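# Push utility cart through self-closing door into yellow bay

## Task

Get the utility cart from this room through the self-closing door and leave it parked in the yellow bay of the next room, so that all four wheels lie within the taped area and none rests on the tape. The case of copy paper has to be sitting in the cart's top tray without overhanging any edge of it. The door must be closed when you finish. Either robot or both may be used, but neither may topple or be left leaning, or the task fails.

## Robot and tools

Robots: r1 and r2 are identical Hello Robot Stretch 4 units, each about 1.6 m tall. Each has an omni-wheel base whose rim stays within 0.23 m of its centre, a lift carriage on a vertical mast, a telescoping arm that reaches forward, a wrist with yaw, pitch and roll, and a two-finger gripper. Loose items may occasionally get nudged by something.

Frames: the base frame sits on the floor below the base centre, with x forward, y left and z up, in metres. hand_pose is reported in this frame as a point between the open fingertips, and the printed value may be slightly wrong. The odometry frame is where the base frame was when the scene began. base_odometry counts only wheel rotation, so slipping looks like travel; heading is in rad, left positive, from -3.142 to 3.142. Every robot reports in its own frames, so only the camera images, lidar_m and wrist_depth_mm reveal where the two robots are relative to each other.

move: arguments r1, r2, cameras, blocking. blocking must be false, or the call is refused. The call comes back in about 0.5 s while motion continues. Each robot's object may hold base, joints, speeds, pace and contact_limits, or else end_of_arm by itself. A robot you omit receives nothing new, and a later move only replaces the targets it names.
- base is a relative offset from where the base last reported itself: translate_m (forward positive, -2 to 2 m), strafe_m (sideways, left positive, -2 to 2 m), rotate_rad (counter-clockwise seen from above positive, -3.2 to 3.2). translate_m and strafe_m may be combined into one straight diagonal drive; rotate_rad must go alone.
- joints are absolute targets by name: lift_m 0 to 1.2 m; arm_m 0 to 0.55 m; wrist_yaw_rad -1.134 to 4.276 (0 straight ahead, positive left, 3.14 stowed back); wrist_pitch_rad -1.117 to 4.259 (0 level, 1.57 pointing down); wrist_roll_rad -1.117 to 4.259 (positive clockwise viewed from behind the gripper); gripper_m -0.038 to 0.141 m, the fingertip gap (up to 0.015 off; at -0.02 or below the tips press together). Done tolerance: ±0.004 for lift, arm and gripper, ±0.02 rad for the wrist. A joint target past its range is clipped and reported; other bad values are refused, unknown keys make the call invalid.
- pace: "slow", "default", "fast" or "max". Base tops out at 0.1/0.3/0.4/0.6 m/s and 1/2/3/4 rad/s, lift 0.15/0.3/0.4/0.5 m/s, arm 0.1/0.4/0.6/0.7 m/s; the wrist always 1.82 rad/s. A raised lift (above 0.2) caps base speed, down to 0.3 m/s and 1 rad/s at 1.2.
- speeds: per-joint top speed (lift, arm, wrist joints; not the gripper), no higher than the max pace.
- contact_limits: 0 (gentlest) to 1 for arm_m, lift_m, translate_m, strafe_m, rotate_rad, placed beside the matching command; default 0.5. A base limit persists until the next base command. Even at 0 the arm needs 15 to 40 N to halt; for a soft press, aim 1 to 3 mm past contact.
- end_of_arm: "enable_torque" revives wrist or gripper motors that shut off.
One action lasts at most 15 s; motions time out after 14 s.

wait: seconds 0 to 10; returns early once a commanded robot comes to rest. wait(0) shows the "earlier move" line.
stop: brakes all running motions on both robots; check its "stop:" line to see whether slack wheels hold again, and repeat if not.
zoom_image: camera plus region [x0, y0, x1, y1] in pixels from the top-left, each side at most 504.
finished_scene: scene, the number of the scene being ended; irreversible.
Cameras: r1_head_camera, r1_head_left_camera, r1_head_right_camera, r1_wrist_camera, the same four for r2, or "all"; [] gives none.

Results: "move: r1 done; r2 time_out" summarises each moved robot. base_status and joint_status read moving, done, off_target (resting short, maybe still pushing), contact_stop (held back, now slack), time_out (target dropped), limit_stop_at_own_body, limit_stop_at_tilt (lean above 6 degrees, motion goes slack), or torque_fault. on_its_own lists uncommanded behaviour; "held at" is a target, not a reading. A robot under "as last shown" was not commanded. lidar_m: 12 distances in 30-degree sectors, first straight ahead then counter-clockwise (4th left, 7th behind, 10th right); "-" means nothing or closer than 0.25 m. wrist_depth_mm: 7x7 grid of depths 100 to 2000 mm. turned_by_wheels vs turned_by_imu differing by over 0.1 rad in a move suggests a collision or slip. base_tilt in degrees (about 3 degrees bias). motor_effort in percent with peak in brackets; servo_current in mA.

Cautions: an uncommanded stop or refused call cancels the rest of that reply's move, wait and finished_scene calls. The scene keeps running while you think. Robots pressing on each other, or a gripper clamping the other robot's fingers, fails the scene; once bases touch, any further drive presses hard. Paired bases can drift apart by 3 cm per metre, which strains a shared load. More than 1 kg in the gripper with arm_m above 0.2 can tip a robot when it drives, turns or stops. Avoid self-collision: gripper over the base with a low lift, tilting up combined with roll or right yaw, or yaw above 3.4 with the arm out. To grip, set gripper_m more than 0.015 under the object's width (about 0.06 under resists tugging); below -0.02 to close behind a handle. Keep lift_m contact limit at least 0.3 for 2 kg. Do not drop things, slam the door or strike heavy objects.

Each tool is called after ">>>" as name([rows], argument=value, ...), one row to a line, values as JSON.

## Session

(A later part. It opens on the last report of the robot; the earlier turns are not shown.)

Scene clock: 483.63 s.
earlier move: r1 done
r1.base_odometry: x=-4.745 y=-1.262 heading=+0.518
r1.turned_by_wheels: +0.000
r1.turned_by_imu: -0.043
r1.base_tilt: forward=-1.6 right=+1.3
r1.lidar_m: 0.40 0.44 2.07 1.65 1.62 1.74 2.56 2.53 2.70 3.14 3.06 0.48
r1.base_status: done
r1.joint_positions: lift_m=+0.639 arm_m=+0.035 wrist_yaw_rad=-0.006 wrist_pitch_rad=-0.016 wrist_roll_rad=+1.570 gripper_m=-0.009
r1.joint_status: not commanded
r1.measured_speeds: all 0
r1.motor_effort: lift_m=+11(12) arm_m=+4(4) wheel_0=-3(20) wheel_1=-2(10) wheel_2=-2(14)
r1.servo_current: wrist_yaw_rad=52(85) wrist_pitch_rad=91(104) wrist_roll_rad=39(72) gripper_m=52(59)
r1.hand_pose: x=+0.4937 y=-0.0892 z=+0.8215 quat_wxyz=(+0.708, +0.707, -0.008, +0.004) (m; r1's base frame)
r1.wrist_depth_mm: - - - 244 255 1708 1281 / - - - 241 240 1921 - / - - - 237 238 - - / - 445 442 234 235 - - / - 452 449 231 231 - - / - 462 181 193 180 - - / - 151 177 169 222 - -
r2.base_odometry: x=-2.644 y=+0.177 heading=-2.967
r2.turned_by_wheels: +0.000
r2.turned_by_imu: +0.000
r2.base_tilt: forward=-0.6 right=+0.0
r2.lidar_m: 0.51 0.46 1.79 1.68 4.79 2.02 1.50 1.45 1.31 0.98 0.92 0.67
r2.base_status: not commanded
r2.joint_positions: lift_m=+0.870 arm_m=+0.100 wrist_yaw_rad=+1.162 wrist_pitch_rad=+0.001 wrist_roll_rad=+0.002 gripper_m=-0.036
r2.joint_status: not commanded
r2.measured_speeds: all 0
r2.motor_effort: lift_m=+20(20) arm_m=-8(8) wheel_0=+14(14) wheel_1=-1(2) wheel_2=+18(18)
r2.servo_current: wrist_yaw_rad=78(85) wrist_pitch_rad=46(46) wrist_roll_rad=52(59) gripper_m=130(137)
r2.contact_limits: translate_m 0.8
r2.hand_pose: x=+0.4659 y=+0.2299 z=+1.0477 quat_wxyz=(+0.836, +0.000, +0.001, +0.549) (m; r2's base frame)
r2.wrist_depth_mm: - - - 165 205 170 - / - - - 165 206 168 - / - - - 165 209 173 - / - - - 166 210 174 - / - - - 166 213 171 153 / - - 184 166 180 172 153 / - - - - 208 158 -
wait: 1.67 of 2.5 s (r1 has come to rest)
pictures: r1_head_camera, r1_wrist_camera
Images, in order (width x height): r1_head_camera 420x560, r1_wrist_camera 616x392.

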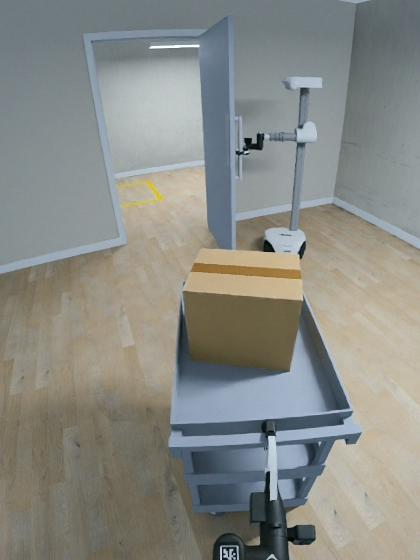

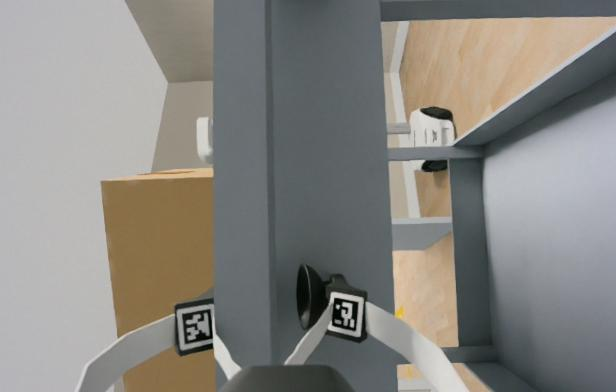

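>>> move(blocking=false, cameras=[], r1={"base":{"translate_m":0.35}})

>>> wait(seconds=2.5, cameras=[])

>>> move(blocking=false, cameras=[], r1={"base":{"rotate_rad":0.16},"pace":"slow"})

>>> wait(seconds=2, cameras=[])

>>> move(blocking=false, cameras=[], r1={"base":{"strafe_m":-0.2}})

>>> wait(seconds=2.5, cameras=["r1_head_camera","r1_head_left_camera","r1_wrist_camera"])

Scene clock: 502.07 s.
move: r1 moving
r1.base_odometry: x=-4.718 y=-1.247 heading=+0.517
r1.turned_by_wheels: +0.000
r1.turned_by_imu: -0.001
r1.base_tilt: forward=-1.7 right=+1.3
r1.lidar_m: 0.41 0.43 2.11 1.64 1.63 1.73 2.57 2.54 2.76 3.16 3.05 0.46
r1.base_status: translate_m moving
r1.joint_positions: lift_m=+0.639 arm_m=+0.035 wrist_yaw_rad=-0.007 wrist_pitch_rad=-0.016 wrist_roll_rad=+1.570 gripper_m=-0.009
r1.joint_status: not commanded
r1.measured_speeds: translate_m=+0.121 strafe_m=+0.000 rotate_rad=+0.005 lift_m=+0.000 arm_m=+0.000 wrist_yaw_rad=+0.000 wrist_pitch_rad=+0.000 wrist_roll_rad=+0.000
r1.motor_effort: lift_m=+11(12) arm_m=+4(4) wheel_0=+7(7) wheel_1=+6(7) wheel_2=-18(20)
r1.servo_current: wrist_yaw_rad=59(72) wrist_pitch_rad=91(98) wrist_roll_rad=39(65) gripper_m=52(59)
r1.hand_pose: x=+0.4936 y=-0.0895 z=+0.8215 quat_wxyz=(+0.708, +0.707, -0.008, +0.003) (m; r1's base frame)
r1.wrist_depth_mm: - - - 248 253 1708 1255 / - - - 243 - 1756 1366 / - - - 238 239 - - / - 445 442 235 235 - - / - 452 445 230 230 - - / - 459 180 199 180 - - / - 167 181 182 178 - -
r2: as last shown
r2.turned_by_imu: +0.003
r2.base_tilt: forward=-0.7 right=+0.0
r2.lidar_m: 0.52 0.45 1.74 1.67 4.81 2.02 1.50 1.46 1.31 0.98 0.92 0.67
r2.motor_effort: lift_m=+20(20) arm_m=-8(8) wheel_0=+14(14) wheel_1=-1(2) wheel_2=+17(18)
r2.servo_current: wrist_yaw_rad=59(78) wrist_pitch_rad=39(46) wrist_roll_rad=33(59) gripper_m=124(137)
r2.contact_limits: translate_m 0.8
r2.hand_pose: x=+0.4659 y=+0.2300 z=+1.0477 quat_wxyz=(+0.836, +0.000, +0.001, +0.549) (m; r2's base frame)
r2.wrist_depth_mm: - - - 164 205 170 - / - - - 165 206 167 - / - - - 166 209 173 - / - - - 166 211 174 - / - - - 166 212 171 153 / - - 184 167 180 172 153 / - - - - 207 159 -
pictures: none
No camera images: "cameras" was empty.

Scene clock: 504.23 s.
earlier move: r1 done
r1.base_odometry: x=-4.441 y=-1.089 heading=+0.518
r1.turned_by_wheels: +0.001
r1.turned_by_imu: +0.004
r1.base_tilt: forward=-1.6 right=+1.2
r1.lidar_m: 0.37 0.36 2.27 1.79 1.75 1.91 2.87 2.84 3.05 3.01 2.95 0.50
r1.base_status: done
r1.joint_positions: lift_m=+0.639 arm_m=+0.035 wrist_yaw_rad=+0.007 wrist_pitch_rad=-0.016 wrist_roll_rad=+1.570 gripper_m=-0.009
r1.joint_status: not commanded
r1.measured_speeds: all 0
r1.motor_effort: lift_m=+12(12) arm_m=-4(4) wheel_0=+6(13) wheel_1=+2(9) wheel_2=+2(20)
r1.servo_current: wrist_yaw_rad=59(72) wrist_pitch_rad=91(98) wrist_roll_rad=52(65) gripper_m=52(65)
r1.hand_pose: x=+0.4948 y=-0.0855 z=+0.8215 quat_wxyz=(+0.707, +0.707, -0.003, +0.008) (m; r1's base frame)
r1.wrist_depth_mm: - - - 246 - 1708 1229 / - - - - 300 315 310 / - - - - - 1921 1255 / - - - 256 263 - - / - - 449 243 245 - - / - 445 181 187 181 - - / - 156 179 181 163 - -
r2.base_odometry: x=-2.644 y=+0.177 heading=-2.967
r2.turned_by_wheels: +0.000
r2.turned_by_imu: +0.000
r2.base_tilt: forward=-0.6 right=+0.0
r2.lidar_m: 0.52 0.45 1.40 1.57 4.79 1.99 1.52 1.45 1.32 0.96 0.95 0.64
r2.base_status: not commanded
r2.joint_positions: lift_m=+0.870 arm_m=+0.100 wrist_yaw_rad=+1.162 wrist_pitch_rad=+0.001 wrist_roll_rad=+0.002 gripper_m=-0.036
r2.joint_status: not commanded
r2.measured_speeds: all 0
r2.motor_effort: lift_m=+20(20) arm_m=-8(8) wheel_0=+14(14) wheel_1=-1(2) wheel_2=+18(18)
r2.servo_current: wrist_yaw_rad=65(85) wrist_pitch_rad=39(46) wrist_roll_rad=39(59) gripper_m=130(137)
r2.contact_limits: translate_m 0.8
r2.hand_pose: x=+0.4659 y=+0.2300 z=+1.0477 quat_wxyz=(+0.836, +0.000, +0.001, +0.549) (m; r2's base frame)
r2.wrist_depth_mm: - - - 164 205 170 - / - - - 165 206 167 - / - - - 165 210 173 - / - - 1537 165 211 174 - / - - 1464 166 212 171 153 / - - 183 167 180 171 153 / - - - - 207 158 -
wait: 2.17 of 2.5 s (r1 has come to rest)
pictures: none
No camera images: "cameras" was empty.

Scene clock: 504.73 s.
move: r1 moving
r1.base_odometry: x=-4.441 y=-1.089 heading=+0.632
r1.turned_by_wheels: +0.113
r1.turned_by_imu: +0.112
r1.base_tilt: forward=-1.7 right=+1.3
r1.lidar_m: 0.37 0.42 2.08 1.76 1.75 2.02 2.86 2.84 3.24 2.99 2.94 0.49
r1.base_status: rotate_rad moving
r1.joint_positions: lift_m=+0.639 arm_m=+0.035 wrist_yaw_rad=-0.013 wrist_pitch_rad=-0.016 wrist_roll_rad=+1.570 gripper_m=-0.009
r1.joint_status: not commanded
r1.measured_speeds: translate_m=-0.003 strafe_m=+0.001 rotate_rad=+0.316 lift_m=+0.000 arm_m=+0.000 wrist_yaw_rad=-0.054 wrist_pitch_rad=+0.000 wrist_roll_rad=+0.000
r1.motor_effort: lift_m=+12(12) arm_m=-1(4) wheel_0=-12(12) wheel_1=-6(6) wheel_2=-14(14)
r1.servo_current: wrist_yaw_rad=65(72) wrist_pitch_rad=85(91) wrist_roll_rad=39(59) gripper_m=52(52)
r1.hand_pose: x=+0.4931 y=-0.0911 z=+0.8215 quat_wxyz=(+0.708, +0.707, -0.010, +0.001) (m; r1's base frame)
r1.wrist_depth_mm: - - - 229 298 296 293 / - - - - 303 1708 1281 / - - - 259 - 1983 - / - - - 249 254 - - / - 452 452 237 239 - - / - 445 180 191 180 - - / - 158 427 216 213 - -
r2: as last shown
r2.lidar_m: 0.54 0.45 1.41 1.57 4.83 2.00 1.51 1.45 1.33 1.00 0.95 0.65
r2.motor_effort: lift_m=+20(20) arm_m=-7(8) wheel_0=+14(15) wheel_1=-2(2) wheel_2=+18(18)
r2.servo_current: wrist_yaw_rad=65(85) wrist_pitch_rad=39(46) wrist_roll_rad=52(52) gripper_m=124(137)
r2.contact_limits: translate_m 0.8
r2.wrist_depth_mm: - - - 165 206 170 - / - - - 165 206 167 - / - - - 165 209 173 - / - - 1499 166 211 174 - / - - 1464 166 212 171 153 / - - 183 166 180 172 154 / - - - - 207 158 -
pictures: none
No camera images: "cameras" was empty.

Scene clock: 505.37 s.
earlier move: r1 done
r1.base_odometry: x=-4.440 y=-1.089 heading=+0.678
r1.turned_by_wheels: +0.046
r1.turned_by_imu: +0.045
r1.base_tilt: forward=-1.6 right=+1.3
r1.lidar_m: 0.39 0.38 2.00 1.76 1.75 2.04 2.86 2.85 3.32 2.98 2.94 0.47
r1.base_status: done
r1.joint_positions: lift_m=+0.639 arm_m=+0.035 wrist_yaw_rad=-0.003 wrist_pitch_rad=-0.016 wrist_roll_rad=+1.570 gripper_m=-0.009
r1.joint_status: not commanded
r1.measured_speeds: all 0
r1.motor_effort: lift_m=+11(12) arm_m=-4(4) wheel_0=-6(14) wheel_1=-4(6) wheel_2=+0(15)
r1.servo_current: wrist_yaw_rad=46(85) wrist_pitch_rad=85(91) wrist_roll_rad=39(59) gripper_m=52(59)
r1.hand_pose: x=+0.4940 y=-0.0882 z=+0.8215 quat_wxyz=(+0.707, +0.707, -0.007, +0.005) (m; r1's base frame)
r1.wrist_depth_mm: - - - - 277 279 293 / - - - 259 - 1921 1255 / - - - 251 253 - - / - - - 243 245 - - / - 459 452 237 238 - - / - 455 180 187 229 - - / - 155 177 171 155 - -
r2.base_odometry: x=-2.644 y=+0.177 heading=-2.967
r2.turned_by_wheels: +0.000
r2.turned_by_imu: +0.000
r2.base_tilt: forward=-0.6 right=+0.0
r2.lidar_m: 0.53 0.44 1.44 1.61 4.84 2.00 1.49 1.45 1.31 0.98 0.94 0.66
r2.base_status: not commanded
r2.joint_positions: lift_m=+0.870 arm_m=+0.100 wrist_yaw_rad=+1.162 wrist_pitch_rad=+0.001 wrist_roll_rad=+0.002 gripper_m=-0.036
r2.joint_status: not commanded
r2.measured_speeds: all 0
r2.motor_effort: lift_m=+20(20) arm_m=-8(8) wheel_0=+14(15) wheel_1=-2(2) wheel_2=+17(18)
r2.servo_current: wrist_yaw_rad=65(85) wrist_pitch_rad=33(46) wrist_roll_rad=65(65) gripper_m=130(137)
r2.contact_limits: translate_m 0.8
r2.hand_pose: x=+0.4659 y=+0.2300 z=+1.0477 quat_wxyz=(+0.836, +0.000, +0.001, +0.549) (m; r2's base frame)
r2.wrist_depth_mm: - - - 165 205 170 - / - - - 165 206 167 - / - - - 165 209 173 - / - - 1576 166 211 175 - / - - 1499 166 212 171 153 / - - 183 167 180 172 153 / - - - - 207 158 -
wait: 0.63 of 2 s (r1 has come to rest)
pictures: none
No camera images: "cameras" was empty.

Scene clock: 505.87 s.
move: r1 moving
r1.base_odometry: x=-4.418 y=-1.117 heading=+0.679
r1.turned_by_wheels: +0.001
r1.turned_by_imu: +0.001
r1.base_tilt: forward=-1.6 right=+1.2
r1.lidar_m: 0.39 0.40 2.08 1.78 1.79 2.10 2.82 2.84 3.30 2.94 2.93 0.49
r1.base_status: strafe_m moving
r1.joint_positions: lift_m=+0.639 arm_m=+0.035 wrist_yaw_rad=+0.008 wrist_pitch_rad=-0.016 wrist_roll_rad=+1.570 gripper_m=-0.009
r1.joint_status: not commanded
r1.measured_speeds: translate_m=+0.001 strafe_m=-0.142 rotate_rad=-0.002 lift_m=+0.000 arm_m=+0.000 wrist_yaw_rad=+0.035 wrist_pitch_rad=+0.000 wrist_roll_rad=+0.000
r1.motor_effort: lift_m=+11(12) arm_m=-4(4) wheel_0=+16(17) wheel_1=-4(12) wheel_2=+0(2)
r1.servo_current: wrist_yaw_rad=65(65) wrist_pitch_rad=85(91) wrist_roll_rad=46(59) gripper_m=52(52)
r1.hand_pose: x=+0.4949 y=-0.0852 z=+0.8215 quat_wxyz=(+0.707, +0.707, -0.003, +0.009) (m; r1's base frame)
r1.wrist_depth_mm: - - - 259 266 267 274 / - - - 253 253 1863 1281 / - - - 247 248 - - / - - 449 241 242 - - / - 455 452 236 236 - - / - 455 180 189 229 - - / - 157 178 170 154 - -
r2: as last shown
r2.base_tilt: forward=-0.7 right=+0.0
r2.lidar_m: 0.53 0.43 1.42 1.58 4.80 2.03 1.50 1.45 1.33 1.00 0.95 0.66
r2.motor_effort: lift_m=+20(20) arm_m=-8(8) wheel_0=+14(14) wheel_1=-2(2) wheel_2=+17(18)
r2.servo_current: wrist_yaw_rad=78(78) wrist_pitch_rad=33(46) wrist_roll_rad=52(65) gripper_m=130(137)
r2.contact_limits: translate_m 0.8
r2.wrist_depth_mm: - - - 164 205 170 - / - - - 165 206 167 - / - - - 165 208 173 - / - - 1537 166 211 174 - / - - 1464 166 212 171 153 / - - 183 167 180 171 154 / - - - - 207 158 -
pictures: none
No camera images: "cameras" was empty.

Scene clock: 507.33 s.
earlier move: r1 done
r1.base_odometry: x=-4.315 y=-1.244 heading=+0.678
r1.turned_by_wheels: +0.000
r1.turned_by_imu: +0.001
r1.base_tilt: forward=-1.6 right=+1.3
r1.lidar_m: 0.36 0.36 2.22 1.95 1.95 2.26 2.79 2.80 3.19 2.79 2.78 0.52
r1.base_status: done
r1.joint_positions: lift_m=+0.639 arm_m=+0.035 wrist_yaw_rad=+0.010 wrist_pitch_rad=-0.016 wrist_roll_rad=+1.570 gripper_m=-0.009
r1.joint_status: not commanded
r1.measured_speeds: all 0
r1.motor_effort: lift_m=+12(12) arm_m=-4(4) wheel_0=+2(21) wheel_1=-1(12) wheel_2=+6(7)
r1.servo_current: wrist_yaw_rad=72(85) wrist_pitch_rad=78(91) wrist_roll_rad=52(65) gripper_m=52(52)
r1.hand_pose: x=+0.4951 y=-0.0846 z=+0.8215 quat_wxyz=(+0.707, +0.707, -0.002, +0.009) (m; r1's base frame)
r1.wrist_depth_mm: - - - 256 - 1808 1281 / - - - - 310 314 310 / - - - - - 1863 1430 / - - - 262 268 - - / - - - 247 250 - - / - 449 183 187 232 - - / - 162 180 185 161 - -
r2.base_odometry: x=-2.644 y=+0.177 heading=-2.967
r2.turned_by_wheels: +0.000
r2.turned_by_imu: +0.000
r2.base_tilt: forward=-0.7 right=+0.0
r2.lidar_m: 0.52 0.45 1.45 1.55 4.81 2.01 1.50 1.46 1.28 0.99 0.94 0.66
r2.base_status: not commanded
r2.joint_positions: lift_m=+0.870 arm_m=+0.100 wrist_yaw_rad=+1.162 wrist_pitch_rad=+0.001 wrist_roll_rad=+0.002 gripper_m=-0.036
r2.joint_status: not commanded
r2.measured_speeds: all 0
r2.motor_effort: lift_m=+20(20) arm_m=-7(8) wheel_0=+14(14) wheel_1=-2(2) wheel_2=+18(18)
r2.servo_current: wrist_yaw_rad=72(85) wrist_pitch_rad=39(46) wrist_roll_rad=46(65) gripper_m=130(137)
r2.contact_limits: translate_m 0.8
r2.hand_pose: x=+0.4659 y=+0.2300 z=+1.0477 quat_wxyz=(+0.836, +0.000, +0.001, +0.549) (m; r2's base frame)
r2.wrist_depth_mm: - - - 164 205 170 - / - - - 165 206 167 - / - - - 165 210 173 - / - - 1499 165 211 174 - / - - 1499 166 212 170 153 / - - 183 166 180 171 153 / - - - - 206 158 -
wait: 1.47 of 2.5 s (r1 has come to rest)
pictures: r1_head_camera, r1_head_left_camera, r1_wrist_camera
Images, in order (width x height): r1_head_camera 420x560, r1_head_left_camera 420x672, r1_wrist_camera 616x392.

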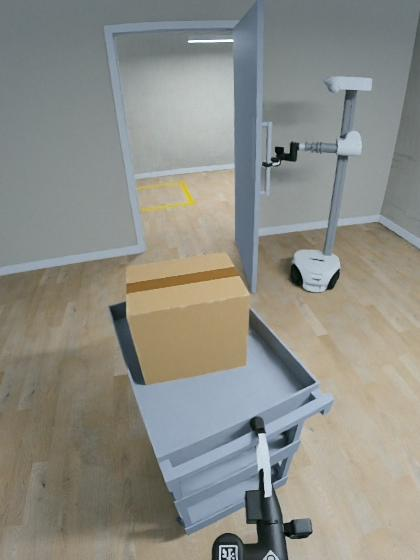

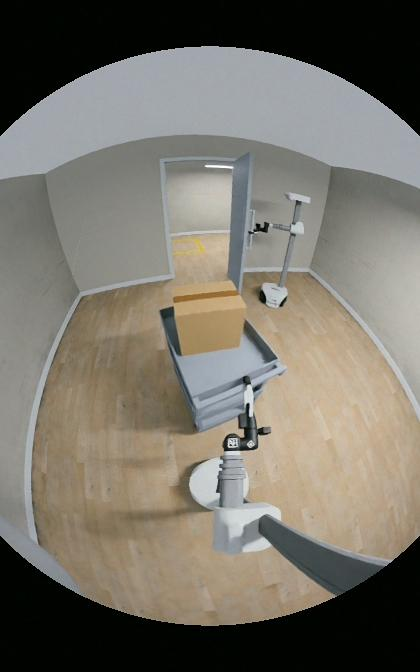

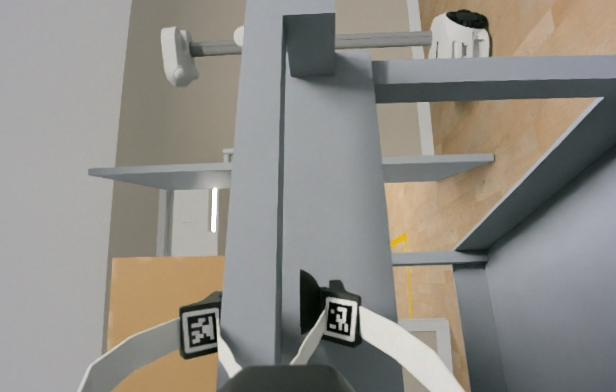

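>>> move(r1={"base":{"rotate_rad":0.15},"pace":"slow"}, blocking=false, cameras=[])

>>> wait(seconds=2, cameras=["r1_head_camera","r1_head_left_camera"])

Scene clock: 534.27 s.
move: r1 moving
r1.base_odometry: x=-4.315 y=-1.245 heading=+0.789
r1.turned_by_wheels: +0.111
r1.turned_by_imu: +0.111
r1.base_tilt: forward=-1.6 right=+1.3
r1.lidar_m: 0.36 0.35 2.13 1.94 1.96 2.50 2.80 2.84 3.03 2.78 2.81 0.51
r1.base_status: rotate_rad moving
r1.joint_positions: lift_m=+0.639 arm_m=+0.035 wrist_yaw_rad=-0.007 wrist_pitch_rad=-0.016 wrist_roll_rad=+1.570 gripper_m=-0.009
r1.joint_status: not commanded
r1.measured_speeds: translate_m=-0.001 strafe_m=-0.001 rotate_rad=+0.288 lift_m=+0.000 arm_m=-0.001 wrist_yaw_rad=-0.038 wrist_pitch_rad=+0.000 wrist_roll_rad=+0.000
r1.motor_effort: lift_m=+12(12) arm_m=-3(4) wheel_0=-12(13) wheel_1=-3(8) wheel_2=-6(7)
r1.servo_current: wrist_yaw_rad=46(72) wrist_pitch_rad=85(91) wrist_roll_rad=59(59) gripper_m=52(52)
r1.hand_pose: x=+0.4936 y=-0.0895 z=+0.8215 quat_wxyz=(+0.708, +0.707, -0.008, +0.003) (m; r1's base frame)
r1.wrist_depth_mm: - - - 254 - 1756 1138 / - - - - 307 1537 1229 / - - - - - 1983 1366 / - - - 255 260 - - / - - 452 241 243 - - / - 445 180 189 180 - - / - 157 427 216 164 - -
r2: as last shown
r2.turned_by_imu: +0.001
r2.base_tilt: forward=-0.7 right=-0.1
r2.lidar_m: 0.51 0.46 1.41 1.53 4.84 2.02 1.50 1.46 1.28 0.98 0.94 0.65
r2.motor_effort: lift_m=+20(20) arm_m=-7(8) wheel_0=+14(14) wheel_1=-2(2) wheel_2=+17(18)
r2.servo_current: wrist_yaw_rad=78(78) wrist_pitch_rad=46(46) wrist_roll_rad=39(52) gripper_m=137(137)
r2.contact_limits: translate_m 0.8
r2.wrist_depth_mm: - - - 164 205 169 - / - - - 165 206 167 - / - - - 165 209 173 - / - - 1537 166 211 174 - / - - 1499 166 213 170 153 / - - 183 166 181 171 154 / - - - - 207 158 -
pictures: none
No camera images: "cameras" was empty.

Scene clock: 534.87 s.
earlier move: r1 done
r1.base_odometry: x=-4.315 y=-1.244 heading=+0.828
r1.turned_by_wheels: +0.038
r1.turned_by_imu: +0.039
r1.base_tilt: forward=-1.6 right=+1.3
r1.lidar_m: 0.39 0.38 2.07 1.95 1.99 2.59 2.78 2.85 2.99 2.78 2.81 0.49
r1.base_status: done
r1.joint_positions: lift_m=+0.639 arm_m=+0.035 wrist_yaw_rad=-0.003 wrist_pitch_rad=-0.016 wrist_roll_rad=+1.570 gripper_m=-0.009
r1.joint_status: not commanded
r1.measured_speeds: all 0
r1.motor_effort: lift_m=+11(12) arm_m=+4(4) wheel_0=-1(13) wheel_1=-2(8) wheel_2=-4(9)
r1.servo_current: wrist_yaw_rad=65(72) wrist_pitch_rad=85(91) wrist_roll_rad=46(59) gripper_m=59(59)
r1.hand_pose: x=+0.4940 y=-0.0882 z=+0.8215 quat_wxyz=(+0.707, +0.707, -0.007, +0.005) (m; r1's base frame)
r1.wrist_depth_mm: - - - - 286 286 283 / - - - - 298 1808 1308 / - - - 257 259 1708 - / - - - 247 249 1983 - / - 449 449 236 239 - - / - 449 181 190 180 - - / - 151 181 220 165 - -
r2.base_odometry: x=-2.644 y=+0.177 heading=-2.967
r2.turned_by_wheels: +0.000
r2.turned_by_imu: +0.000
r2.base_tilt: forward=-0.7 right=+0.0
r2.lidar_m: 0.52 0.47 1.42 1.54 4.83 2.03 1.49 1.46 1.30 0.99 0.95 0.64
r2.base_status: not commanded
r2.joint_positions: lift_m=+0.870 arm_m=+0.100 wrist_yaw_rad=+1.162 wrist_pitch_rad=+0.001 wrist_roll_rad=+0.002 gripper_m=-0.036
r2.joint_status: not commanded
r2.measured_speeds: all 0
r2.motor_effort: lift_m=+20(20) arm_m=-8(8) wheel_0=+14(14) wheel_1=-1(2) wheel_2=+18(18)
r2.servo_current: wrist_yaw_rad=65(78) wrist_pitch_rad=46(46) wrist_roll_rad=39(52) gripper_m=130(137)
r2.contact_limits: translate_m 0.8
r2.hand_pose: x=+0.4659 y=+0.2300 z=+1.0477 quat_wxyz=(+0.836, +0.000, +0.001, +0.549) (m; r2's base frame)
r2.wrist_depth_mm: - - - 164 205 170 - / - - - 165 206 167 - / - - - 165 209 173 - / - - 1464 166 211 175 - / - - 1464 166 212 170 153 / - - 183 166 180 171 153 / - - - - 207 158 -
wait: 0.60 of 2 s (r1 has come to rest)
pictures: r1_head_camera, r1_head_left_camera
Images, in order (width x height): r1_head_camera 420x560, r1_head_left_camera 420x672.

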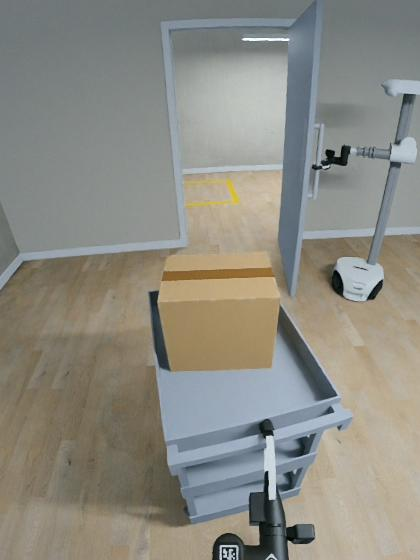

